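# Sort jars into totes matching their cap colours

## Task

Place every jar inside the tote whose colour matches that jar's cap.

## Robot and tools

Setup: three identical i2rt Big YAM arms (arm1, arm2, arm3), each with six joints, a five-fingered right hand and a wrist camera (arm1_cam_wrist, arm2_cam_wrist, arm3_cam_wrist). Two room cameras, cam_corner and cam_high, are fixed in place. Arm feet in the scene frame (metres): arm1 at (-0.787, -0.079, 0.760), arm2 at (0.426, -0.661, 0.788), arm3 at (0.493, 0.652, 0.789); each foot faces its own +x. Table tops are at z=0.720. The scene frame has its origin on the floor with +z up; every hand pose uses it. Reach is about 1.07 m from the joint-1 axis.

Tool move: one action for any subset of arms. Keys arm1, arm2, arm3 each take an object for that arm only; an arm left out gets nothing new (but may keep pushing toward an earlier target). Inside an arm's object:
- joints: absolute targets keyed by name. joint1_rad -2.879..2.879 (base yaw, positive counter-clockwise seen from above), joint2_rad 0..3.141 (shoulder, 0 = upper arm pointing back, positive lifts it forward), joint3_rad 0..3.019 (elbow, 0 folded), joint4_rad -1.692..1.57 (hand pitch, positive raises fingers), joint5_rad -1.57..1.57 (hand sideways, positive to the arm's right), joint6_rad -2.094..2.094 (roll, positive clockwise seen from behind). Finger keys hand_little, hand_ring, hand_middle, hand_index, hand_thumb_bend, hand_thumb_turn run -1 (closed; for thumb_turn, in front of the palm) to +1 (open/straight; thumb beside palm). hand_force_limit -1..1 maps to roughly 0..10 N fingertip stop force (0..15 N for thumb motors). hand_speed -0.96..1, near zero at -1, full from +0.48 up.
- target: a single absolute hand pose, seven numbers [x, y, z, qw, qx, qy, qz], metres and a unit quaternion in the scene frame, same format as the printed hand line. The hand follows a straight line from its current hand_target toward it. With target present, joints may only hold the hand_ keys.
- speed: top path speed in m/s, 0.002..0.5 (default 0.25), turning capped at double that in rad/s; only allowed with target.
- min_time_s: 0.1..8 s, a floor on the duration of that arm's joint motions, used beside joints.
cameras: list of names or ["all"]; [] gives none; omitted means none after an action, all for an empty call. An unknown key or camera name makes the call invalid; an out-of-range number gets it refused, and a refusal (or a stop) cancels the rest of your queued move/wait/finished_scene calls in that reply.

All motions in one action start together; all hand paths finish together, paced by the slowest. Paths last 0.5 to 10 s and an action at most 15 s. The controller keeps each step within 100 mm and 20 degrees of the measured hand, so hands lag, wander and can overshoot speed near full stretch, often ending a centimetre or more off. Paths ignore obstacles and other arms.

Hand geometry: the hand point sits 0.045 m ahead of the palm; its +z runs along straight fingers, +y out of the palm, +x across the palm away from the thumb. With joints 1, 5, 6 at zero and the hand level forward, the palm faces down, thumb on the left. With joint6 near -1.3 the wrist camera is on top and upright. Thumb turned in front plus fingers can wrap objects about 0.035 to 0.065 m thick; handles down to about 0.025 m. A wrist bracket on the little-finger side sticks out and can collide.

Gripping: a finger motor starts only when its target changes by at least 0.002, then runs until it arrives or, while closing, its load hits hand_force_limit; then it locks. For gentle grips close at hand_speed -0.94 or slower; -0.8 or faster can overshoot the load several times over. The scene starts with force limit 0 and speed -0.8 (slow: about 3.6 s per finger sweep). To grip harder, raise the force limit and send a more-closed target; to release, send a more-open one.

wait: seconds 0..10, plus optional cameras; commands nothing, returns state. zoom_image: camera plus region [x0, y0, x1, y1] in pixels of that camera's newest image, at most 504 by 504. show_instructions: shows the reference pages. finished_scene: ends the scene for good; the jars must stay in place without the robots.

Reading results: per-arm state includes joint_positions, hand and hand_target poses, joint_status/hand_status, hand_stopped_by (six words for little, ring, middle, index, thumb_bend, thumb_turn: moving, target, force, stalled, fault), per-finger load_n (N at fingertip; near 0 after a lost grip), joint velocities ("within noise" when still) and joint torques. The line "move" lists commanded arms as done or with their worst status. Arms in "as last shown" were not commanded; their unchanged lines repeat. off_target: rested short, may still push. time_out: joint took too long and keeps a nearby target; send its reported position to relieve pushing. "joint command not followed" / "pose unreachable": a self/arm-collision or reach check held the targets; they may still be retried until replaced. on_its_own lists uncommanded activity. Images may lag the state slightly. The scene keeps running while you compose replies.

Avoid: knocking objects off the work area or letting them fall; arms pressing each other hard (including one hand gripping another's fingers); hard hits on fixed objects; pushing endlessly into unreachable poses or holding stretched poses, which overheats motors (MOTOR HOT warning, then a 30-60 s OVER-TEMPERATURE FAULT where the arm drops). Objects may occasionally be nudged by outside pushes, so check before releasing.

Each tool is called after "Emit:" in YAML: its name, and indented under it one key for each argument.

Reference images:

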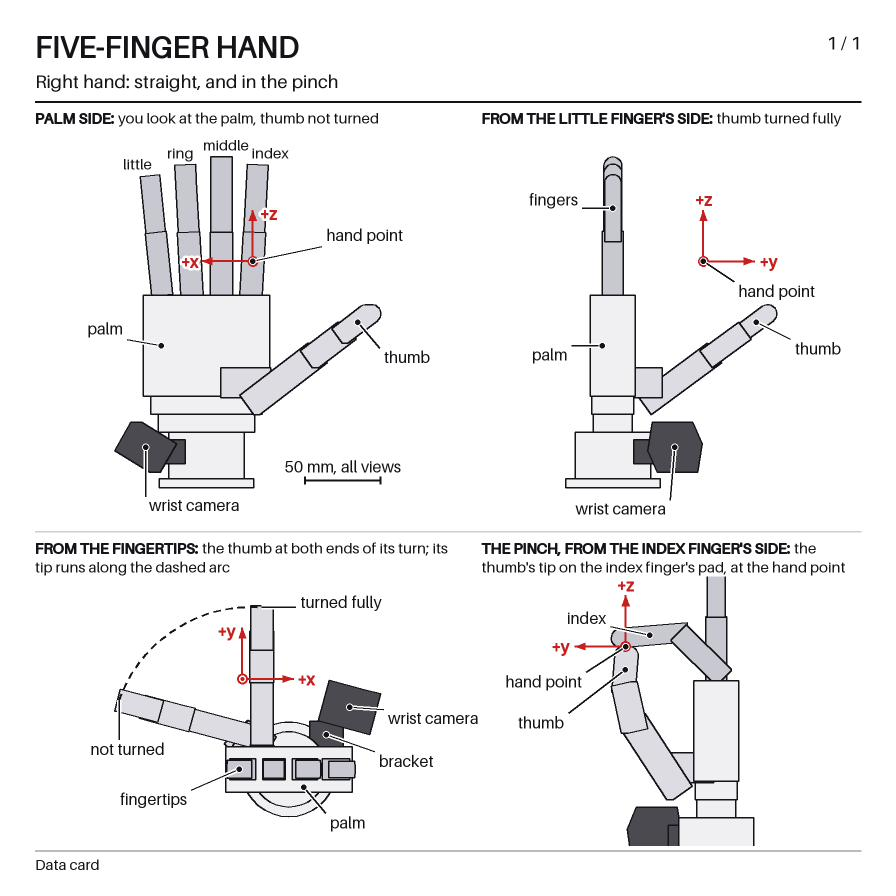

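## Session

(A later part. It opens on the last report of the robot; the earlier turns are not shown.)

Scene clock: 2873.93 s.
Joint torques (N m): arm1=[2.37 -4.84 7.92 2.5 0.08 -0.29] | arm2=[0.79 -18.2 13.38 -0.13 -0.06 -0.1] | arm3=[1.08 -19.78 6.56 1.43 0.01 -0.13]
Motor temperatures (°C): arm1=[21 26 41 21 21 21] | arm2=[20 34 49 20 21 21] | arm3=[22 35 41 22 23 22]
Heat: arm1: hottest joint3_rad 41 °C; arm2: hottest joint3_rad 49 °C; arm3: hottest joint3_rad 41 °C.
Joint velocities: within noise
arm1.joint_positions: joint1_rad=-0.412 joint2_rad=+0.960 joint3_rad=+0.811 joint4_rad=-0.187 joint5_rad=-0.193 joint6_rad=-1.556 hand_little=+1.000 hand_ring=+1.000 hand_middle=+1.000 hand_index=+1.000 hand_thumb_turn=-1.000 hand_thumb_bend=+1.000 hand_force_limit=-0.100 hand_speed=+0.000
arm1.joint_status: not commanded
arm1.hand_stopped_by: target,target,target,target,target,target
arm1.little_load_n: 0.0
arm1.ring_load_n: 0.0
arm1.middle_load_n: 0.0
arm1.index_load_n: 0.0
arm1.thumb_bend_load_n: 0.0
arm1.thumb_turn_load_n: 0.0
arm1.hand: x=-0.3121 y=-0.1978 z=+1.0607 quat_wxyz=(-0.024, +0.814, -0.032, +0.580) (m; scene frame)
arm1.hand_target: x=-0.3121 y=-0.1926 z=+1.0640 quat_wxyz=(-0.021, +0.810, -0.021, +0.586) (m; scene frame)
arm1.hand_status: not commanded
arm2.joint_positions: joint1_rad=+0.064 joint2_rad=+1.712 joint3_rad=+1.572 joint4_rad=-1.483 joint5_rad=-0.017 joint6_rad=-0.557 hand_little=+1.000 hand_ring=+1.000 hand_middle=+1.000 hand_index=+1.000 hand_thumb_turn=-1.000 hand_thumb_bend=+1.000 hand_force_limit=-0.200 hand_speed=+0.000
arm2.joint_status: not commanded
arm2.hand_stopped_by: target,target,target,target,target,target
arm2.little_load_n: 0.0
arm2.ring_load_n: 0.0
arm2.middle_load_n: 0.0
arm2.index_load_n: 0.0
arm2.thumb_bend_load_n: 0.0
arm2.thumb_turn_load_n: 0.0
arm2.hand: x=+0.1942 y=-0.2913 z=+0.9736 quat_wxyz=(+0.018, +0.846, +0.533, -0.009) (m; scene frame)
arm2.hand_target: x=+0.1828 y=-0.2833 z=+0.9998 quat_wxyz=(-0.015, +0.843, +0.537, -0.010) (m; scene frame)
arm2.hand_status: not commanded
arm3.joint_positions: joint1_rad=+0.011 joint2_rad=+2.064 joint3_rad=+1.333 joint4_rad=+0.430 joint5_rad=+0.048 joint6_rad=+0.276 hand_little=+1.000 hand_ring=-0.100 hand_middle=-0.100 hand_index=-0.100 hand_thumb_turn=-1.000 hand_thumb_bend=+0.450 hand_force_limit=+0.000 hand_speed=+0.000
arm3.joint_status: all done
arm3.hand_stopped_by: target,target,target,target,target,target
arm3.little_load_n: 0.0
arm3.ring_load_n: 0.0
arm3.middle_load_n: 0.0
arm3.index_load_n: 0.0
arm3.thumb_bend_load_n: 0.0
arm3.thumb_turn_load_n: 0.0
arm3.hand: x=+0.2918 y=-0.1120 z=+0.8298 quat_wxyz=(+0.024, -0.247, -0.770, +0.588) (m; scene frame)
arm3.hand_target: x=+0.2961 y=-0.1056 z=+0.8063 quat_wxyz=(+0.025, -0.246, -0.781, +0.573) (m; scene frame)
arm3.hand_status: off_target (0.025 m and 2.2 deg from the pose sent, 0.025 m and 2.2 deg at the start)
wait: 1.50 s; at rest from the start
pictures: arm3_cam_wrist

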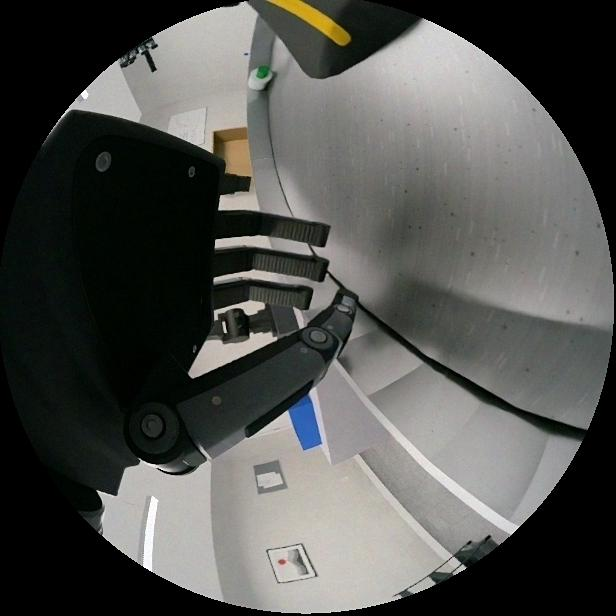

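Emit:
wait:
  seconds: 3
  cameras: ["arm3_cam_wrist"]

Emit:
move:
  arm3: {"joints": {"hand_speed": -0.2, "hand_index": 1, "hand_middle": 1, "hand_ring": 1}}

Emit:
wait:
  seconds: 1.7
  cameras: ["arm3_cam_wrist"]

Emit:
move:
  arm3: {"target": [0.294, -0.110, 0.800, -0.0201, 0.2667, 0.8460, -0.4614], "speed": 0.15}
  cameras: ["arm3_cam_wrist"]

Emit:
move:
  arm3: {"joints": {"hand_speed": -0.5, "hand_force_limit": -0.3, "hand_index": -0.8, "hand_middle": -0.8, "hand_ring": -0.2}}
  cameras: ["arm3_cam_wrist", "cam_corner"]

Emit:
zoom_image:
  camera: "arm3_cam_wrist"
  region: [200, 180, 450, 430]

Emit:
zoom_image:
  camera: "cam_corner"
  region: [370, 180, 460, 235]

Scene clock: 2885.97 s.
Joint torques (N m): arm1=[2.32 -4.78 7.92 2.5 0.08 -0.29] | arm2=[0.85 -18.2 13.38 -0.13 -0.06 -0.1] | arm3=[1.2 -20.07 6.58 1.26 -0.02 -0.06]
Motor temperatures (°C): arm1=[21 26 41 21 21 21] | arm2=[20 35 49 20 21 21] | arm3=[22 35 41 22 23 22]
Heat: arm1: hottest joint3_rad 41 °C; arm2: hottest joint3_rad 49 °C; arm3: hottest joint3_rad 41 °C.
Joint velocities: within noise
arm1.joint_positions: joint1_rad=-0.412 joint2_rad=+0.960 joint3_rad=+0.811 joint4_rad=-0.187 joint5_rad=-0.193 joint6_rad=-1.556 hand_little=+1.000 hand_ring=+1.000 hand_middle=+1.000 hand_index=+1.000 hand_thumb_turn=-1.000 hand_thumb_bend=+1.000 hand_force_limit=-0.100 hand_speed=+0.000
arm1.joint_status: not commanded
arm1.hand_stopped_by: target,target,target,target,target,target
arm1.little_load_n: 0.0
arm1.ring_load_n: 0.0
arm1.middle_load_n: 0.5
arm1.index_load_n: 0.0
arm1.thumb_bend_load_n: 0.0
arm1.thumb_turn_load_n: 0.0
arm1.hand: x=-0.3121 y=-0.1978 z=+1.0607 quat_wxyz=(-0.024, +0.814, -0.032, +0.580) (m; scene frame)
arm1.hand_target: x=-0.3121 y=-0.1926 z=+1.0640 quat_wxyz=(-0.021, +0.810, -0.021, +0.586) (m; scene frame)
arm1.hand_status: not commanded
arm2.joint_positions: joint1_rad=+0.064 joint2_rad=+1.712 joint3_rad=+1.572 joint4_rad=-1.483 joint5_rad=-0.017 joint6_rad=-0.557 hand_little=+1.000 hand_ring=+1.000 hand_middle=+1.000 hand_index=+1.000 hand_thumb_turn=-1.000 hand_thumb_bend=+1.000 hand_force_limit=-0.200 hand_speed=+0.000
arm2.joint_status: not commanded
arm2.hand_stopped_by: target,target,target,target,target,target
arm2.little_load_n: 0.0
arm2.ring_load_n: 0.0
arm2.middle_load_n: 0.0
arm2.index_load_n: 0.0
arm2.thumb_bend_load_n: 0.0
arm2.thumb_turn_load_n: 0.0
arm2.hand: x=+0.1942 y=-0.2913 z=+0.9736 quat_wxyz=(+0.018, +0.846, +0.533, -0.009) (m; scene frame)
arm2.hand_target: x=+0.1828 y=-0.2833 z=+0.9998 quat_wxyz=(-0.015, +0.843, +0.537, -0.010) (m; scene frame)
arm2.hand_status: not commanded
arm3.joint_positions: joint1_rad=+0.011 joint2_rad=+2.064 joint3_rad=+1.333 joint4_rad=+0.430 joint5_rad=+0.048 joint6_rad=+0.276 hand_little=+1.000 hand_ring=-0.100 hand_middle=-0.100 hand_index=-0.100 hand_thumb_turn=-1.000 hand_thumb_bend=+0.450 hand_force_limit=+0.000 hand_speed=+0.000
arm3.joint_status: all done
arm3.hand_stopped_by: target,target,target,target,target,target
arm3.little_load_n: 0.0
arm3.ring_load_n: 0.0
arm3.middle_load_n: 0.0
arm3.index_load_n: 0.0
arm3.thumb_bend_load_n: 0.0
arm3.thumb_turn_load_n: 0.0
arm3.hand: x=+0.2918 y=-0.1120 z=+0.8298 quat_wxyz=(+0.024, -0.247, -0.770, +0.588) (m; scene frame)
arm3.hand_target: x=+0.2961 y=-0.1056 z=+0.8063 quat_wxyz=(+0.025, -0.246, -0.781, +0.573) (m; scene frame)
arm3.hand_status: off_target (0.025 m and 2.2 deg from the pose sent, 0.025 m and 2.2 deg at the start)
wait: 3.00 s; at rest from the start
pictures: arm3_cam_wrist

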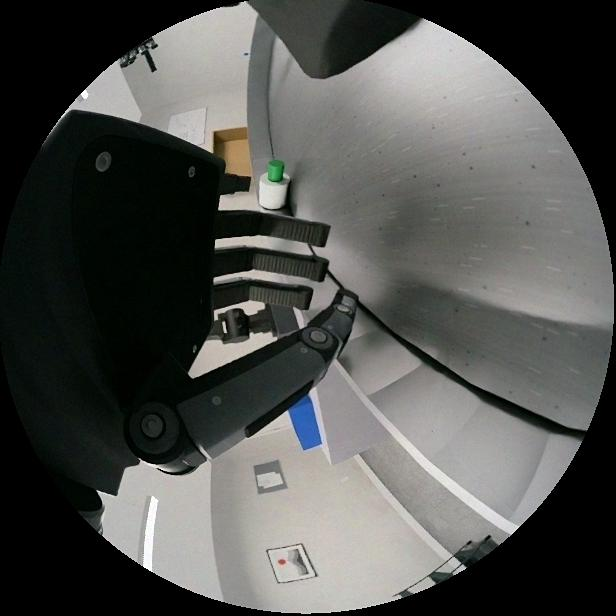

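Scene clock: 2886.93 s.
Joint torques (N m): arm1=[2.37 -4.78 7.92 2.48 0.08 -0.29] | arm2=[0.79 -18.08 13.37 -0.1 -0.05 -0.1] | arm3=[1.03 -19.37 6.68 1.31 0.04 -0.11]
Motor temperatures (°C): arm1=[21 26 41 21 21 21] | arm2=[20 35 49 20 21 21] | arm3=[22 35 41 22 23 22]
Heat: arm1: hottest joint3_rad 41 °C; arm2: hottest joint3_rad 49 °C; arm3: hottest joint3_rad 41 °C.
move: arm3 done
Joint velocities: within noise
arm1, arm2: as last shown
arm1.middle_load_n: 0.0
arm1.thumb_turn_load_n: 0.5
arm3.joint_positions: joint1_rad=+0.011 joint2_rad=+2.064 joint3_rad=+1.333 joint4_rad=+0.430 joint5_rad=+0.048 joint6_rad=+0.276 hand_little=+1.000 hand_ring=+1.000 hand_middle=+1.000 hand_index=+1.000 hand_thumb_turn=-1.000 hand_thumb_bend=+0.450 hand_force_limit=+0.000 hand_speed=-0.200
arm3.joint_status: all done
arm3.hand_stopped_by: target,target,target,target,target,target
arm3.little_load_n: 0.0
arm3.ring_load_n: 0.0
arm3.middle_load_n: -0.5
arm3.index_load_n: -0.5
arm3.thumb_bend_load_n: 0.0
arm3.thumb_turn_load_n: 0.0
arm3.hand: x=+0.2918 y=-0.1120 z=+0.8298 quat_wxyz=(+0.024, -0.247, -0.770, +0.588) (m; scene frame)
arm3.hand_target: x=+0.2961 y=-0.1056 z=+0.8063 quat_wxyz=(+0.025, -0.246, -0.781, +0.573) (m; scene frame)
arm3.hand_status: not commanded
pictures: none

Scene clock: 2888.63 s.
Joint torques (N m): arm1=[2.37 -4.84 7.92 2.5 0.08 -0.29] | arm2=[0.79 -18.2 13.37 -0.12 -0.06 -0.1] | arm3=[1.2 -19.72 6.75 1.33 -0.04 -0.09]
Motor temperatures (°C): arm1=[21 26 41 21 21 21] | arm2=[20 35 49 20 21 21] | arm3=[22 35 41 22 23 22]
Heat: arm1: hottest joint3_rad 41 °C; arm2: hottest joint3_rad 49 °C; arm3: hottest joint3_rad 41 °C.
Joint velocities: within noise
arm1.joint_positions: joint1_rad=-0.412 joint2_rad=+0.960 joint3_rad=+0.811 joint4_rad=-0.187 joint5_rad=-0.193 joint6_rad=-1.556 hand_little=+1.000 hand_ring=+1.000 hand_middle=+1.000 hand_index=+1.000 hand_thumb_turn=-1.000 hand_thumb_bend=+1.000 hand_force_limit=-0.100 hand_speed=+0.000
arm1.joint_status: not commanded
arm1.hand_stopped_by: target,target,target,target,target,target
arm1.little_load_n: 0.0
arm1.ring_load_n: 0.0
arm1.middle_load_n: 0.0
arm1.index_load_n: 0.0
arm1.thumb_bend_load_n: 0.0
arm1.thumb_turn_load_n: 0.5
arm1.hand: x=-0.3121 y=-0.1978 z=+1.0607 quat_wxyz=(-0.024, +0.814, -0.032, +0.580) (m; scene frame)
arm1.hand_target: x=-0.3121 y=-0.1926 z=+1.0640 quat_wxyz=(-0.021, +0.810, -0.021, +0.586) (m; scene frame)
arm1.hand_status: not commanded
arm2.joint_positions: joint1_rad=+0.064 joint2_rad=+1.712 joint3_rad=+1.572 joint4_rad=-1.483 joint5_rad=-0.017 joint6_rad=-0.557 hand_little=+1.000 hand_ring=+1.000 hand_middle=+1.000 hand_index=+1.000 hand_thumb_turn=-1.000 hand_thumb_bend=+1.000 hand_force_limit=-0.200 hand_speed=+0.000
arm2.joint_status: not commanded
arm2.hand_stopped_by: target,target,target,target,target,target
arm2.little_load_n: 0.0
arm2.ring_load_n: 0.0
arm2.middle_load_n: 0.0
arm2.index_load_n: 0.0
arm2.thumb_bend_load_n: 0.0
arm2.thumb_turn_load_n: 0.0
arm2.hand: x=+0.1942 y=-0.2913 z=+0.9736 quat_wxyz=(+0.018, +0.846, +0.533, -0.009) (m; scene frame)
arm2.hand_target: x=+0.1828 y=-0.2833 z=+0.9998 quat_wxyz=(-0.015, +0.843, +0.537, -0.010) (m; scene frame)
arm2.hand_status: not commanded
arm3.joint_positions: joint1_rad=+0.011 joint2_rad=+2.064 joint3_rad=+1.333 joint4_rad=+0.430 joint5_rad=+0.048 joint6_rad=+0.276 hand_little=+1.000 hand_ring=+1.000 hand_middle=+1.000 hand_index=+1.000 hand_thumb_turn=-1.000 hand_thumb_bend=+0.450 hand_force_limit=+0.000 hand_speed=-0.200
arm3.joint_status: all done
arm3.hand_stopped_by: target,target,target,target,target,target
arm3.little_load_n: 0.0
arm3.ring_load_n: 0.0
arm3.middle_load_n: 0.0
arm3.index_load_n: 0.0
arm3.thumb_bend_load_n: 0.0
arm3.thumb_turn_load_n: 0.0
arm3.hand: x=+0.2918 y=-0.1120 z=+0.8298 quat_wxyz=(+0.024, -0.247, -0.770, +0.588) (m; scene frame)
arm3.hand_target: x=+0.2961 y=-0.1056 z=+0.8063 quat_wxyz=(+0.025, -0.246, -0.781, +0.573) (m; scene frame)
arm3.hand_status: not commanded
wait: 1.70 s; at rest by 0.27 s
pictures: arm3_cam_wrist

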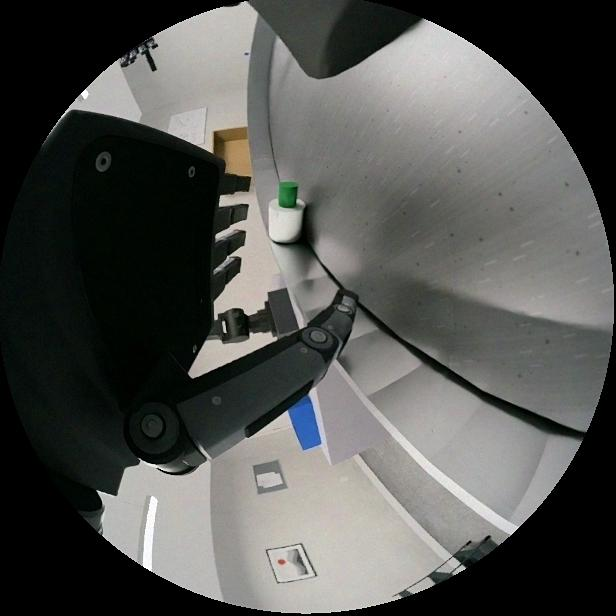

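Scene clock: 2890.30 s.
Joint torques (N m): arm1=[2.32 -4.78 7.92 2.48 0.08 -0.29] | arm2=[0.85 -18.08 13.35 -0.13 -0.06 -0.1] | arm3=[0.73 -20.01 12 1.05 -0.13 0.01]
Motor temperatures (°C): arm1=[21 26 41 21 21 21] | arm2=[20 35 49 20 21 21] | arm3=[22 35 41 22 23 22]
Heat: arm1: hottest joint3_rad 41 °C; arm2: hottest joint3_rad 49 °C; arm3: hottest joint3_rad 41 °C.
move: arm3 off_target
Joint velocities: within noise
arm1, arm2: as last shown
arm3.joint_positions: joint1_rad=+0.011 joint2_rad=+2.070 joint3_rad=+1.464 joint4_rad=-0.009 joint5_rad=+0.044 joint6_rad=+0.277 hand_little=+1.000 hand_ring=+1.000 hand_middle=+1.000 hand_index=+1.000 hand_thumb_turn=-1.000 hand_thumb_bend=+0.450 hand_force_limit=+0.000 hand_speed=-0.200
arm3.joint_status: not commanded
arm3.hand_stopped_by: target,target,target,target,target,target
arm3.little_load_n: 0.0
arm3.ring_load_n: 0.0
arm3.middle_load_n: 0.0
arm3.index_load_n: 0.0
arm3.thumb_bend_load_n: 0.0
arm3.thumb_turn_load_n: 0.0
arm3.hand: x=+0.2989 y=-0.0930 z=+0.7975 quat_wxyz=(+0.022, -0.266, -0.850, +0.455) (m; scene frame)
arm3.hand_target: x=+0.2943 y=-0.1090 z=+0.8004 quat_wxyz=(+0.020, -0.267, -0.846, +0.462) (m; scene frame)
arm3.hand_status: off_target (0.018 m and 0.9 deg from the pose sent, 0.030 m and 17.1 deg at the start)
pictures: arm3_cam_wrist

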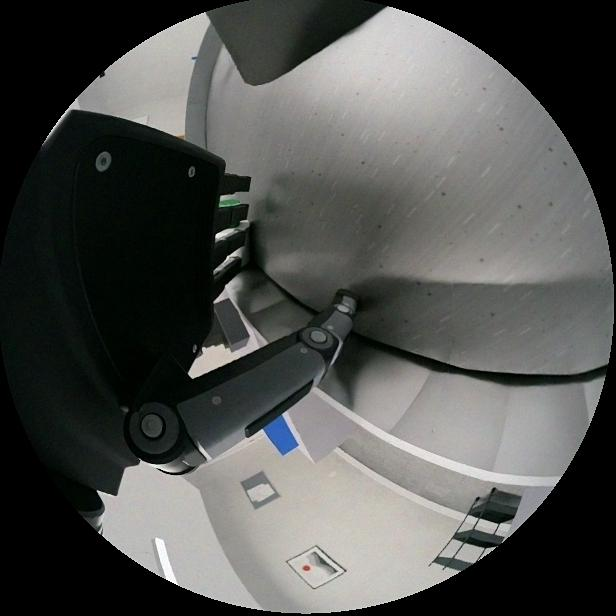

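Scene clock: 2892.10 s.
Joint torques (N m): arm1=[2.37 -4.78 7.92 2.48 0.08 -0.29] | arm2=[0.85 -18.14 13.37 -0.13 -0.06 -0.11] | arm3=[0.73 -21.01 10.39 1.16 -0.13 0.04]
Motor temperatures (°C): arm1=[21 26 41 21 21 21] | arm2=[20 35 49 20 21 21] | arm3=[22 34 41 22 23 22]
Heat: arm1: hottest joint3_rad 41 °C; arm2: hottest joint3_rad 49 °C; arm3: hottest joint3_rad 41 °C.
move: arm3 off_target
Joint velocities: within noise
arm1, arm2: as last shown
arm1.thumb_turn_load_n: 0.0
arm2.little_load_n: -0.5
arm2.thumb_bend_load_n: -0.5
arm3.joint_positions: joint1_rad=+0.011 joint2_rad=+2.079 joint3_rad=+1.485 joint4_rad=-0.011 joint5_rad=+0.044 joint6_rad=+0.277 hand_little=+1.000 hand_ring=+0.775 hand_middle=-0.513 hand_index=-0.800 hand_thumb_turn=-1.000 hand_thumb_bend=+0.451 hand_force_limit=-0.300 hand_speed=-0.500
arm3.joint_status: hand_ring off_target (ended at +0.775, target -0.200); hand_middle off_target (ended at -0.513, target -0.800); the others done
arm3.hand_stopped_by: target,force,force,target,target,target
arm3.little_load_n: 0.0
arm3.ring_load_n: 0.0
arm3.middle_load_n: 4.5
arm3.index_load_n: 0.0
arm3.thumb_bend_load_n: 5.5
arm3.thumb_turn_load_n: 0.5
arm3.hand: x=+0.2966 y=-0.1000 z=+0.8012 quat_wxyz=(+0.022, -0.266, -0.847, +0.459) (m; scene frame)
arm3.hand_target: x=+0.2943 y=-0.1090 z=+0.8003 quat_wxyz=(+0.020, -0.267, -0.846, +0.462) (m; scene frame)
arm3.hand_status: not commanded
pictures: arm3_cam_wrist, cam_corner

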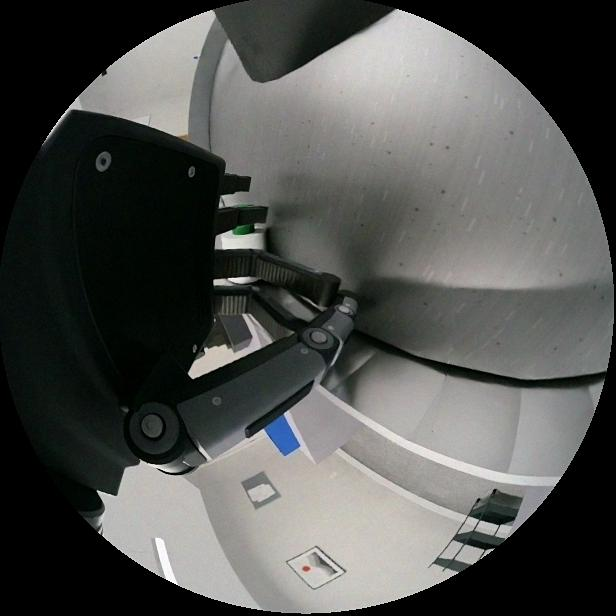

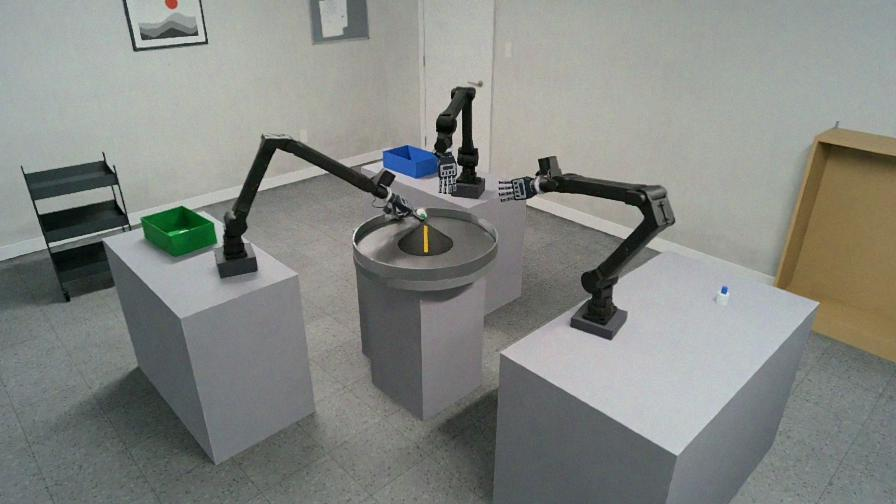

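Scaled by 2.016 from the camera's 616x616 image, which has a finer 880x880 frame.

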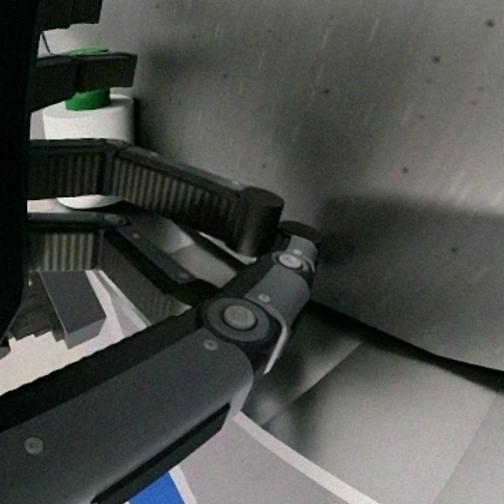

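Scaled by 5.600 from the camera's 896x504 image, which has a finer 1280x720 frame.

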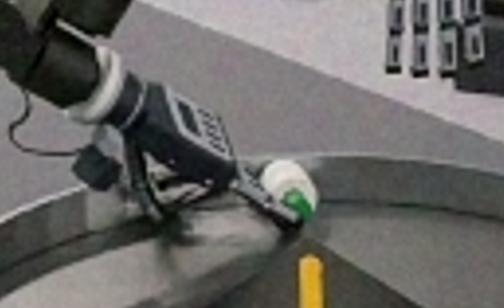

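Emit:
move:
  arm3: {"target": [0.296, -0.106, 0.812, -0.0250, 0.2463, 0.7812, -0.5730], "speed": 0.15, "joints": {"hand_speed": 0.0, "hand_index": 1, "hand_middle": 1, "hand_ring": 1, "hand_thumb_bend": 0.45}}

Emit:
wait:
  seconds: 3.2
  cameras: ["arm3_cam_wrist"]

Emit:
move:
  arm3: {"target": [0.295, -0.111, 0.814, -0.0201, 0.2667, 0.8460, -0.4614], "speed": 0.15}
  cameras: ["arm3_cam_wrist"]

Emit:
move:
  arm3: {"joints": {"hand_speed": -0.5, "hand_force_limit": -0.3, "hand_index": -0.8, "hand_middle": -0.8, "hand_ring": -0.2}}
  cameras: ["arm3_cam_wrist", "cam_corner"]

Emit:
zoom_image:
  camera: "arm3_cam_wrist"
  region: [200, 180, 450, 430]

Emit:
zoom_image:
  camera: "cam_corner"
  region: [370, 180, 460, 235]

Scene clock: 2908.50 s.
Joint torques (N m): arm1=[2.37 -4.78 7.91 2.48 0.08 -0.29] | arm2=[0.79 -18.14 13.39 -0.12 -0.06 -0.1] | arm3=[1.49 -21.83 6.76 1.94 -0.04 -0.09]
Motor temperatures (°C): arm1=[21 26 41 21 21 21] | arm2=[20 35 49 20 21 21] | arm3=[22 34 42 22 23 22]
Heat: arm1: hottest joint3_rad 41 °C; arm2: hottest joint3_rad 49 °C; arm3: hottest joint3_rad 42 °C.
move: arm3 done
Joint velocities: within noise
arm1, arm2: as last shown
arm1.thumb_turn_load_n: 0.5
arm2.little_load_n: 0.0
arm2.thumb_bend_load_n: 0.0
arm3.joint_positions: joint1_rad=+0.011 joint2_rad=+2.078 joint3_rad=+1.333 joint4_rad=+0.398 joint5_rad=+0.048 joint6_rad=+0.277 hand_little=+1.000 hand_ring=+1.000 hand_middle=+1.000 hand_index=+1.000 hand_thumb_turn=-1.000 hand_thumb_bend=+0.450 hand_force_limit=-0.300 hand_speed=+0.000
arm3.joint_status: all done
arm3.hand_stopped_by: target,target,target,target,target,target
arm3.little_load_n: 0.0
arm3.ring_load_n: 0.0
arm3.middle_load_n: 0.0
arm3.index_load_n: 0.0
arm3.thumb_bend_load_n: 0.0
arm3.thumb_turn_load_n: 0.0
arm3.hand: x=+0.2937 y=-0.1068 z=+0.8116 quat_wxyz=(+0.023, -0.250, -0.782, +0.570) (m; scene frame)
arm3.hand_target: x=+0.2960 y=-0.1061 z=+0.8121 quat_wxyz=(+0.025, -0.246, -0.781, +0.573) (m; scene frame)
arm3.hand_status: done (0.002 m and 0.7 deg from the pose sent, 0.012 m and 15.3 deg at the start)
pictures: none

Scene clock: 2911.70 s.
Joint torques (N m): arm1=[2.37 -4.84 7.91 2.5 0.08 -0.29] | arm2=[0.91 -18.2 13.35 -0.13 -0.06 -0.1] | arm3=[0.91 -21.54 6.86 1.83 -0.03 -0.08]
Motor temperatures (°C): arm1=[21 26 41 21 21 21] | arm2=[20 35 49 20 21 21] | arm3=[22 35 42 22 23 22]
Heat: arm1: hottest joint3_rad 41 °C; arm2: hottest joint3_rad 49 °C; arm3: hottest joint3_rad 42 °C.
Joint velocities: within noise
arm1.joint_positions: joint1_rad=-0.412 joint2_rad=+0.960 joint3_rad=+0.811 joint4_rad=-0.187 joint5_rad=-0.193 joint6_rad=-1.556 hand_little=+1.000 hand_ring=+1.000 hand_middle=+1.000 hand_index=+1.000 hand_thumb_turn=-1.000 hand_thumb_bend=+1.000 hand_force_limit=-0.100 hand_speed=+0.000
arm1.joint_status: not commanded
arm1.hand_stopped_by: target,target,target,target,target,target
arm1.little_load_n: 0.0
arm1.ring_load_n: 0.0
arm1.middle_load_n: 0.0
arm1.index_load_n: 0.0
arm1.thumb_bend_load_n: 0.0
arm1.thumb_turn_load_n: 0.5
arm1.hand: x=-0.3121 y=-0.1978 z=+1.0607 quat_wxyz=(-0.024, +0.814, -0.032, +0.580) (m; scene frame)
arm1.hand_target: x=-0.3121 y=-0.1926 z=+1.0640 quat_wxyz=(-0.021, +0.810, -0.021, +0.586) (m; scene frame)
arm1.hand_status: not commanded
arm2.joint_positions: joint1_rad=+0.064 joint2_rad=+1.712 joint3_rad=+1.572 joint4_rad=-1.483 joint5_rad=-0.017 joint6_rad=-0.557 hand_little=+1.000 hand_ring=+1.000 hand_middle=+1.000 hand_index=+1.000 hand_thumb_turn=-1.000 hand_thumb_bend=+1.000 hand_force_limit=-0.200 hand_speed=+0.000
arm2.joint_status: not commanded
arm2.hand_stopped_by: target,target,target,target,target,target
arm2.little_load_n: 0.0
arm2.ring_load_n: 0.0
arm2.middle_load_n: 0.0
arm2.index_load_n: 0.0
arm2.thumb_bend_load_n: 0.0
arm2.thumb_turn_load_n: 0.0
arm2.hand: x=+0.1942 y=-0.2913 z=+0.9736 quat_wxyz=(+0.018, +0.846, +0.533, -0.009) (m; scene frame)
arm2.hand_target: x=+0.1828 y=-0.2833 z=+0.9998 quat_wxyz=(-0.015, +0.843, +0.537, -0.010) (m; scene frame)
arm2.hand_status: not commanded
arm3.joint_positions: joint1_rad=+0.011 joint2_rad=+2.078 joint3_rad=+1.333 joint4_rad=+0.398 joint5_rad=+0.048 joint6_rad=+0.277 hand_little=+1.000 hand_ring=+1.000 hand_middle=+1.000 hand_index=+1.000 hand_thumb_turn=-1.000 hand_thumb_bend=+0.450 hand_force_limit=-0.300 hand_speed=+0.000
arm3.joint_status: all done
arm3.hand_stopped_by: target,target,target,target,target,target
arm3.little_load_n: 0.0
arm3.ring_load_n: 0.0
arm3.middle_load_n: 0.0
arm3.index_load_n: 0.0
arm3.thumb_bend_load_n: 0.5
arm3.thumb_turn_load_n: 0.0
arm3.hand: x=+0.2937 y=-0.1068 z=+0.8116 quat_wxyz=(+0.023, -0.250, -0.782, +0.570) (m; scene frame)
arm3.hand_target: x=+0.2960 y=-0.1061 z=+0.8121 quat_wxyz=(+0.025, -0.246, -0.781, +0.573) (m; scene frame)
arm3.hand_status: done (0.002 m and 0.7 deg from the pose sent, 0.012 m and 15.3 deg at the start)
wait: 3.20 s; at rest by 0.27 s
pictures: arm3_cam_wrist

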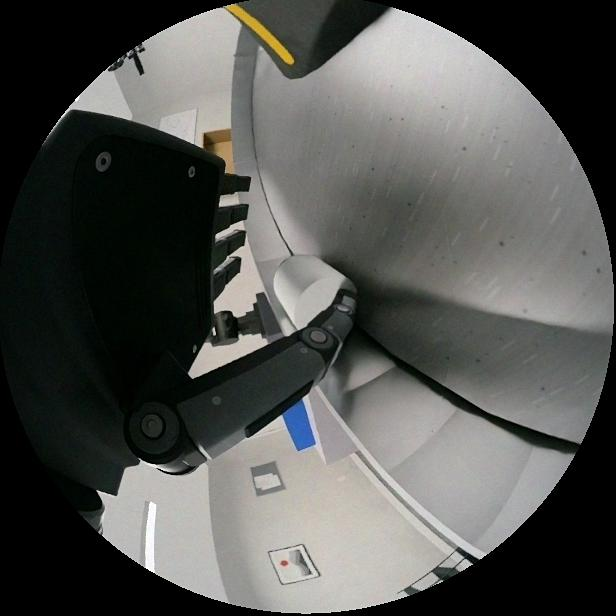

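Scene clock: 2913.37 s.
Joint torques (N m): arm1=[2.32 -4.84 7.94 2.5 0.08 -0.29] | arm2=[0.79 -18.14 13.35 -0.12 -0.06 -0.1] | arm3=[0.91 -21.07 12.46 0.91 -0.13 -0.05]
Motor temperatures (°C): arm1=[21 26 41 21 21 21] | arm2=[20 35 49 20 21 21] | arm3=[22 34 42 22 23 22]
Heat: arm1: hottest joint3_rad 41 °C; arm2: hottest joint3_rad 49 °C; arm3: hottest joint3_rad 42 °C.
move: arm3 off_target
Joint velocities: within noise
arm1, arm2: as last shown
arm2.ring_load_n: 0.5
arm3.joint_positions: joint1_rad=+0.011 joint2_rad=+2.062 joint3_rad=+1.468 joint4_rad=-0.040 joint5_rad=+0.046 joint6_rad=+0.279 hand_little=+1.000 hand_ring=+1.000 hand_middle=+1.000 hand_index=+1.000 hand_thumb_turn=-1.000 hand_thumb_bend=+0.450 hand_force_limit=-0.300 hand_speed=+0.000
arm3.joint_status: not commanded
arm3.hand_stopped_by: target,target,target,target,target,target
arm3.little_load_n: 0.0
arm3.ring_load_n: 0.0
arm3.middle_load_n: 0.0
arm3.index_load_n: 0.0
arm3.thumb_bend_load_n: 0.5
arm3.thumb_turn_load_n: 0.0
arm3.hand: x=+0.2996 y=-0.0897 z=+0.7996 quat_wxyz=(+0.022, -0.268, -0.853, +0.446) (m; scene frame)
arm3.hand_target: x=+0.2955 y=-0.1095 z=+0.8145 quat_wxyz=(+0.020, -0.267, -0.846, +0.462) (m; scene frame)
arm3.hand_status: off_target (0.026 m and 2.0 deg from the pose sent, 0.005 m and 14.5 deg at the start)
pictures: arm3_cam_wrist

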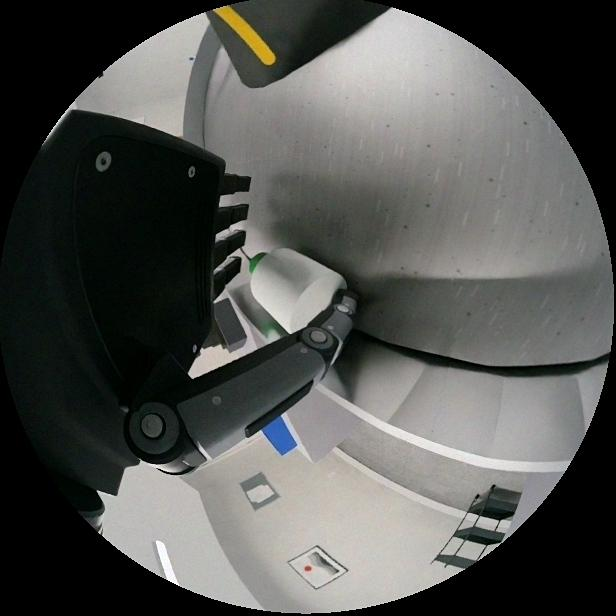

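Scene clock: 2915.00 s.
Joint torques (N m): arm1=[2.32 -4.84 7.91 2.5 0.08 -0.29] | arm2=[0.85 -18.14 13.37 -0.13 -0.06 -0.09] | arm3=[1.08 -21.13 11.62 1.22 -0.04 -0.01]
Motor temperatures (°C): arm1=[21 26 41 21 21 21] | arm2=[20 35 49 20 21 21] | arm3=[22 34 42 22 23 22]
Heat: arm1: hottest joint3_rad 41 °C; arm2: hottest joint3_rad 49 °C; arm3: hottest joint3_rad 42 °C.
move: arm3 off_target
Joint velocities: within noise
arm1, arm2: as last shown
arm2.ring_load_n: 0.0
arm3.joint_positions: joint1_rad=+0.011 joint2_rad=+2.062 joint3_rad=+1.480 joint4_rad=-0.041 joint5_rad=+0.043 joint6_rad=+0.279 hand_little=+1.000 hand_ring=+0.729 hand_middle=+0.591 hand_index=+0.500 hand_thumb_turn=-1.000 hand_thumb_bend=+0.453 hand_force_limit=-0.300 hand_speed=-0.500
arm3.joint_status: hand_ring off_target (ended at +0.729, target -0.200); hand_middle off_target (ended at +0.591, target -0.800); hand_index off_target (ended at +0.500, target -0.800); the others done
arm3.hand_stopped_by: target,force,force,force,target,target
arm3.little_load_n: 0.0
arm3.ring_load_n: 0.0
arm3.middle_load_n: 0.0
arm3.index_load_n: 6.5
arm3.thumb_bend_load_n: 10.0
arm3.thumb_turn_load_n: 0.0
arm3.hand: x=+0.2986 y=-0.0944 z=+0.8055 quat_wxyz=(+0.021, -0.267, -0.851, +0.451) (m; scene frame)
arm3.hand_target: x=+0.2955 y=-0.1096 z=+0.8147 quat_wxyz=(+0.020, -0.267, -0.846, +0.462) (m; scene frame)
arm3.hand_status: not commanded
pictures: arm3_cam_wrist, cam_corner

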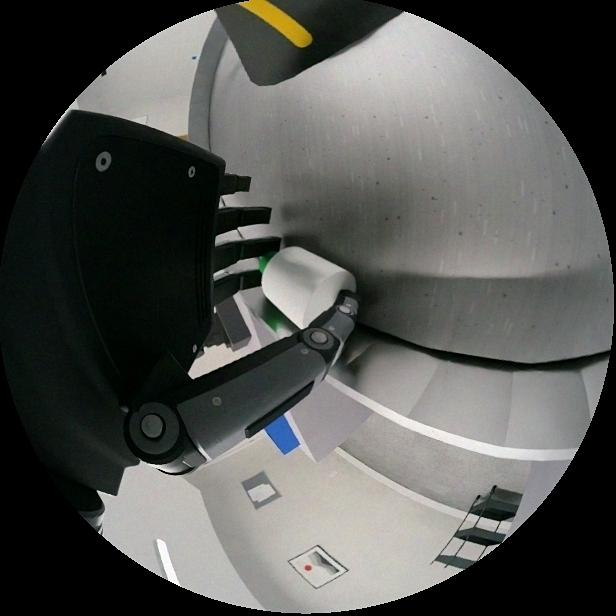

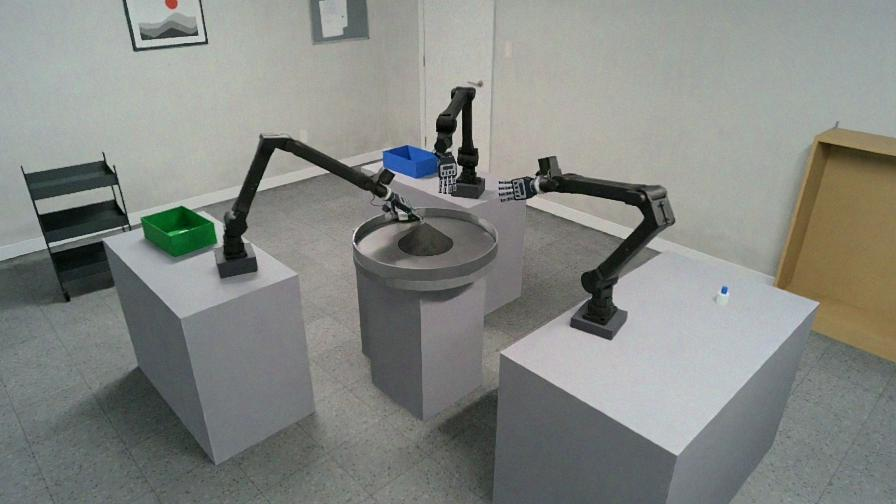

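Scaled by 2.016 from the camera's 616x616 image, which has a finer 880x880 frame.

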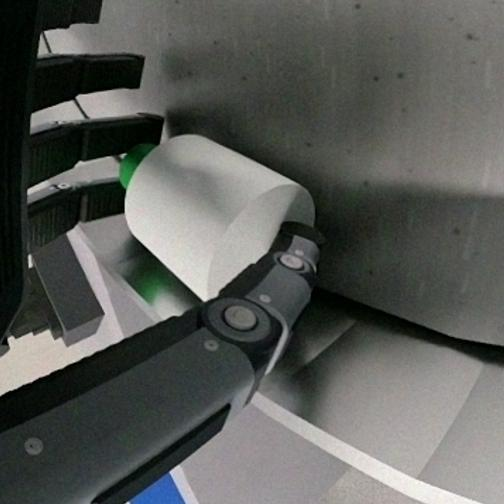

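Scaled by 5.600 from the camera's 896x504 image, which has a finer 1280x720 frame.

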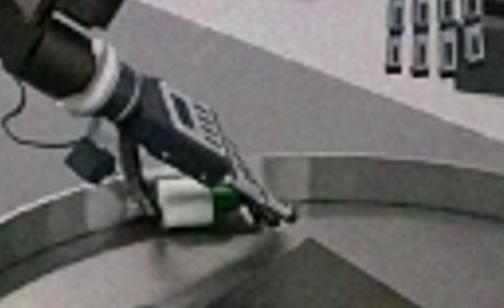

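Emit:
move:
  arm3: {"joints": {"hand_speed": -0.8, "hand_force_limit": 0.2, "hand_index": -0.9, "hand_middle": -0.9, "hand_ring": -0.4}}
  cameras: ["arm3_cam_wrist"]

Emit:
zoom_image:
  camera: "arm3_cam_wrist"
  region: [200, 180, 450, 430]

Scene clock: 2922.40 s.
Joint torques (N m): arm1=[2.32 -4.84 7.91 2.48 0.08 -0.29] | arm2=[0.79 -18.08 13.37 -0.12 -0.06 -0.1] | arm3=[0.79 -21.13 11.03 1.05 -0.15 0]
Motor temperatures (°C): arm1=[21 26 41 21 21 21] | arm2=[20 35 49 20 21 21] | arm3=[22 33 43 22 23 22]
Heat: arm1: hottest joint3_rad 41 °C; arm2: hottest joint3_rad 49 °C; arm3: hottest joint3_rad 43 °C.
move: arm3 off_target
Joint velocities: within noise
arm1, arm2: as last shown
arm1.thumb_turn_load_n: 0.0
arm3.joint_positions: joint1_rad=+0.011 joint2_rad=+2.062 joint3_rad=+1.488 joint4_rad=-0.042 joint5_rad=+0.046 joint6_rad=+0.279 hand_little=+1.000 hand_ring=-0.400 hand_middle=+0.502 hand_index=+0.500 hand_thumb_turn=-1.000 hand_thumb_bend=+0.453 hand_force_limit=+0.200 hand_speed=-0.800
arm3.joint_status: hand_middle off_target (ended at +0.502, target -0.900); hand_index off_target (ended at +0.500, target -0.900); the others done
arm3.hand_stopped_by: target,target,force,force,target,target
arm3.little_load_n: 0.0
arm3.ring_load_n: 0.0
arm3.middle_load_n: 6.5
arm3.index_load_n: 3.0
arm3.thumb_bend_load_n: 14.5
arm3.thumb_turn_load_n: 1.0
arm3.hand: x=+0.2972 y=-0.0972 z=+0.8092 quat_wxyz=(+0.022, -0.267, -0.849, +0.454) (m; scene frame)
arm3.hand_target: x=+0.2955 y=-0.1096 z=+0.8148 quat_wxyz=(+0.020, -0.267, -0.846, +0.462) (m; scene frame)
arm3.hand_status: not commanded
pictures: arm3_cam_wrist

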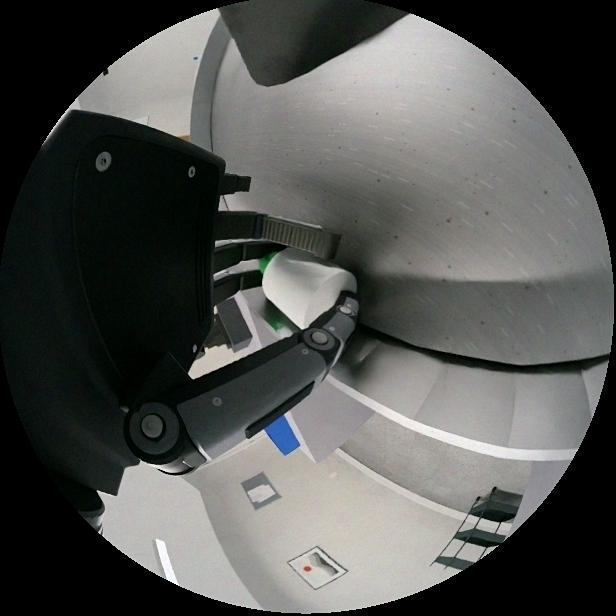

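Scaled by 2.016 from the camera's 616x616 image, which has a finer 880x880 frame.

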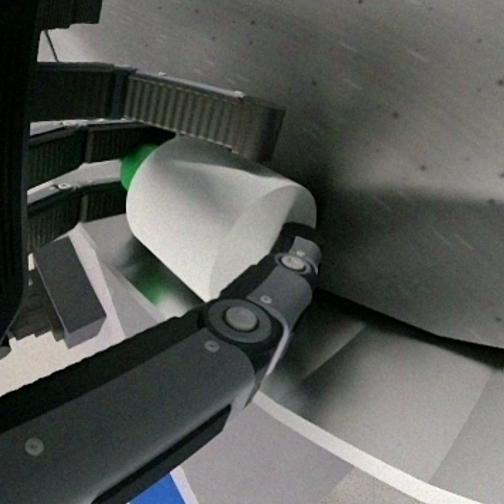

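Emit:
move:
  arm3: {"target": [0.296, -0.100, 0.845, -0.0201, 0.2667, 0.8460, -0.4614], "speed": 0.04}
  cameras: ["arm3_cam_wrist", "cam_corner"]

Emit:
zoom_image:
  camera: "arm3_cam_wrist"
  region: [200, 180, 450, 430]

Emit:
zoom_image:
  camera: "cam_corner"
  region: [370, 180, 460, 235]

Scene clock: 2929.63 s.
Joint torques (N m): arm1=[2.32 -4.84 7.91 2.48 0.08 -0.29] | arm2=[0.91 -18.14 13.34 -0.12 -0.06 -0.1] | arm3=[0.21 -25.58 9.77 1.06 -0.13 -0.01]
Motor temperatures (°C): arm1=[21 26 41 21 21 21] | arm2=[20 35 49 20 21 21] | arm3=[22 33 45 22 23 22]
Heat: arm1: hottest joint3_rad 41 °C; arm2: hottest joint3_rad 49 °C; arm3: hottest joint3_rad 45 °C.
move: arm3 off_target
Joint velocities: within noise
arm1, arm2: as last shown
arm1.thumb_turn_load_n: 0.5
arm3.joint_positions: joint1_rad=+0.011 joint2_rad=+2.049 joint3_rad=+1.488 joint4_rad=-0.089 joint5_rad=+0.043 joint6_rad=+0.279 hand_little=+1.000 hand_ring=-0.400 hand_middle=+0.502 hand_index=+0.500 hand_thumb_turn=-1.000 hand_thumb_bend=+0.453 hand_force_limit=+0.200 hand_speed=-0.800
arm3.joint_status: not commanded
arm3.hand_stopped_by: target,target,force,force,target,target
arm3.little_load_n: 0.0
arm3.ring_load_n: 0.0
arm3.middle_load_n: 6.5
arm3.index_load_n: 3.0
arm3.thumb_bend_load_n: 14.5
arm3.thumb_turn_load_n: 1.0
arm3.hand: x=+0.3001 y=-0.0895 z=+0.8101 quat_wxyz=(+0.021, -0.269, -0.857, +0.439) (m; scene frame)
arm3.hand_target: x=+0.2962 y=-0.0994 z=+0.8450 quat_wxyz=(+0.020, -0.267, -0.846, +0.461) (m; scene frame)
arm3.hand_status: off_target (0.037 m and 2.9 deg from the pose sent, 0.036 m and 0.9 deg at the start)
pictures: arm3_cam_wrist, cam_corner

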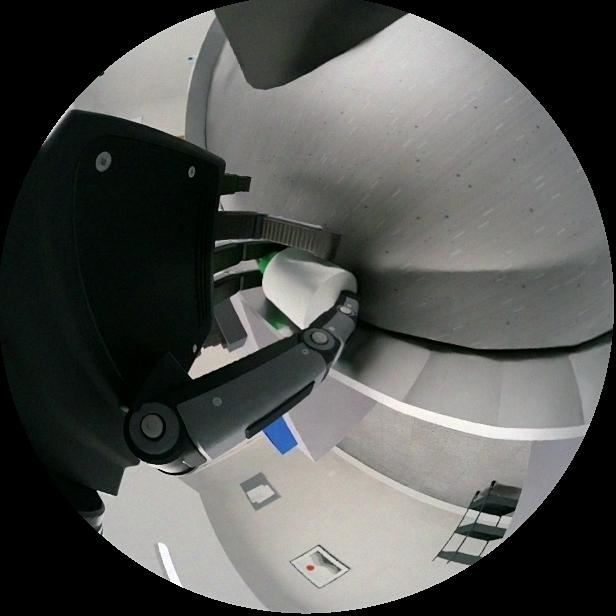

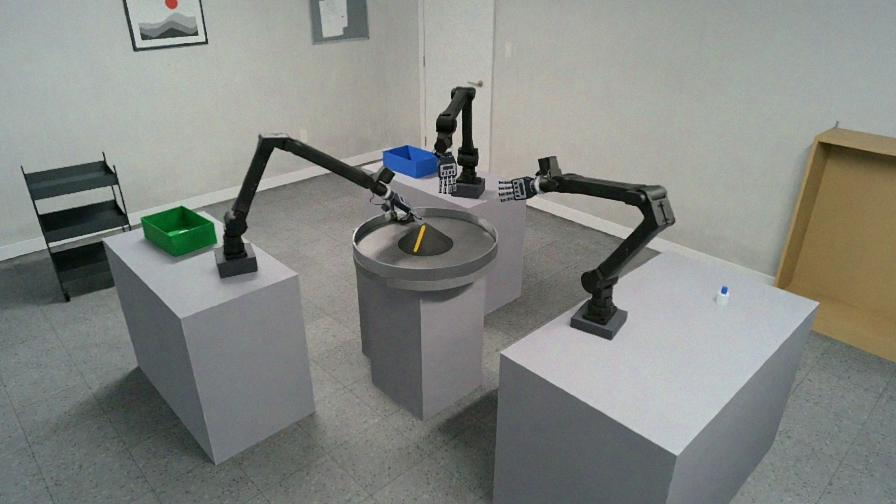

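Scaled by 2.016 from the camera's 616x616 image, which has a finer 880x880 frame.

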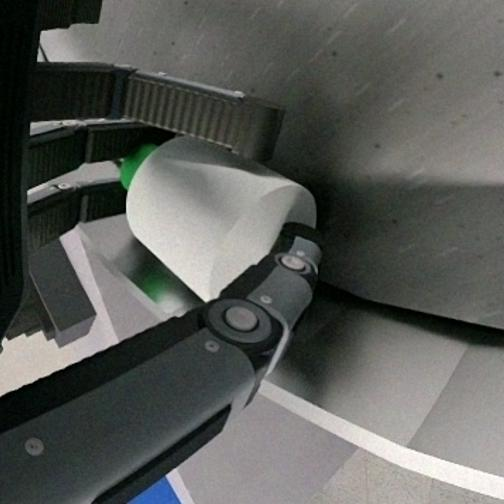

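Scaled by 5.600 from the camera's 896x504 image, which has a finer 1280x720 frame.

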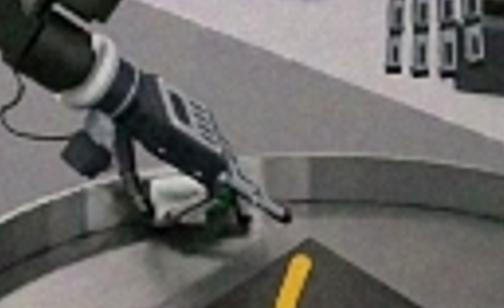

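Emit:
move:
  arm3: {"target": [0.294, -0.095, 0.90, -0.0201, 0.2667, 0.8460, -0.4614], "speed": 0.06}
  cameras: ["arm3_cam_wrist", "cam_corner"]

Emit:
zoom_image:
  camera: "arm3_cam_wrist"
  region: [200, 180, 450, 430]

Emit:
zoom_image:
  camera: "cam_corner"
  region: [370, 160, 460, 215]

Scene clock: 2934.87 s.
Joint torques (N m): arm1=[2.32 -4.84 7.92 2.48 0.08 -0.29] | arm2=[0.79 -18.14 13.35 -0.12 -0.06 -0.1] | arm3=[0.03 -24.82 12.78 1.22 -0.2 -0.01]
Motor temperatures (°C): arm1=[21 26 41 21 21 21] | arm2=[20 35 49 20 21 21] | arm3=[22 34 45 22 23 22]
Heat: arm1: hottest joint3_rad 41 °C; arm2: hottest joint3_rad 49 °C; arm3: hottest joint3_rad 45 °C.
move: arm3 off_target
Joint velocities: within noise
arm1, arm2: as last shown
arm1.index_load_n: -0.5
arm1.thumb_turn_load_n: 0.0
arm3.joint_positions: joint1_rad=+0.011 joint2_rad=+1.966 joint3_rad=+1.488 joint4_rad=-0.201 joint5_rad=+0.040 joint6_rad=+0.279 hand_little=+1.000 hand_ring=-0.400 hand_middle=+0.502 hand_index=+0.500 hand_thumb_turn=-1.000 hand_thumb_bend=+0.453 hand_force_limit=+0.200 hand_speed=-0.800
arm3.joint_status: not commanded
arm3.hand_stopped_by: target,target,force,force,target,target
arm3.little_load_n: 0.0
arm3.ring_load_n: 0.0
arm3.middle_load_n: 6.5
arm3.index_load_n: 3.0
arm3.thumb_bend_load_n: 14.5
arm3.thumb_turn_load_n: 1.0
arm3.hand: x=+0.3051 y=-0.0743 z=+0.8511 quat_wxyz=(+0.019, -0.270, -0.863, +0.426) (m; scene frame)
arm3.hand_target: x=+0.2948 y=-0.0925 z=+0.9005 quat_wxyz=(+0.020, -0.266, -0.846, +0.462) (m; scene frame)
arm3.hand_status: off_target (0.054 m and 4.5 deg from the pose sent, 0.090 m and 2.9 deg at the start)
pictures: arm3_cam_wrist, cam_corner

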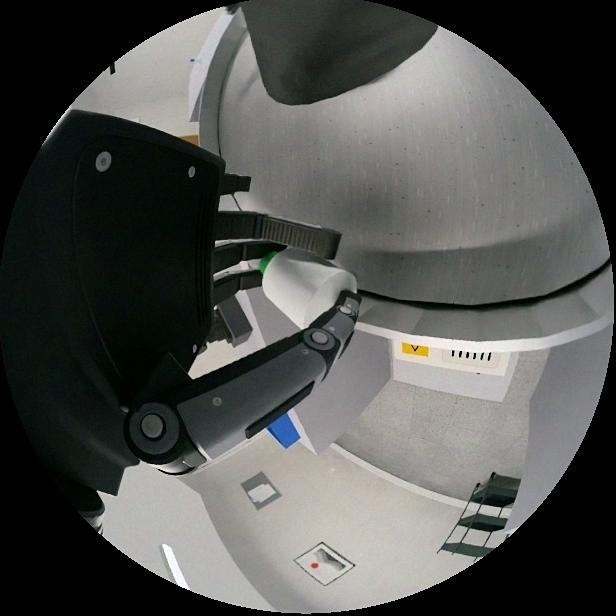

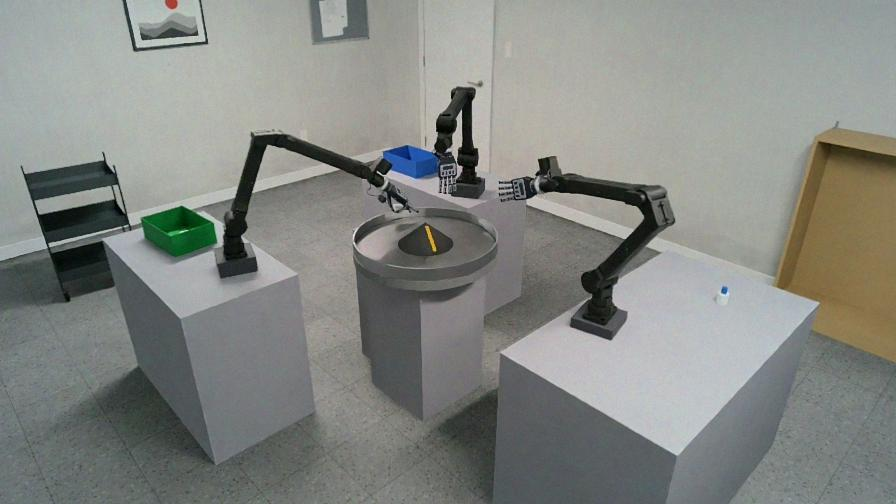

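Scaled by 2.016 from the camera's 616x616 image, which has a finer 880x880 frame.

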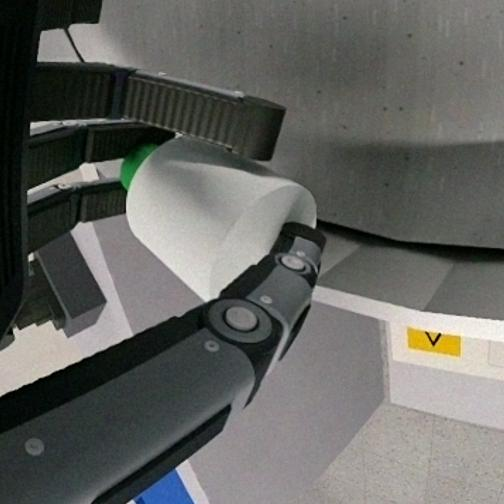

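Scaled by 5.600 from the camera's 896x504 image, which has a finer 1280x720 frame.

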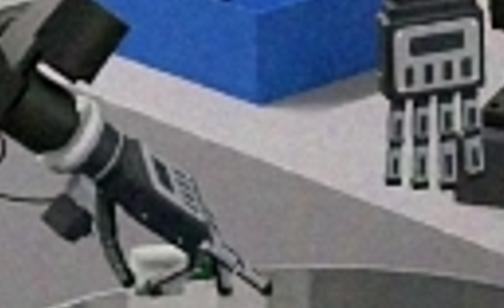

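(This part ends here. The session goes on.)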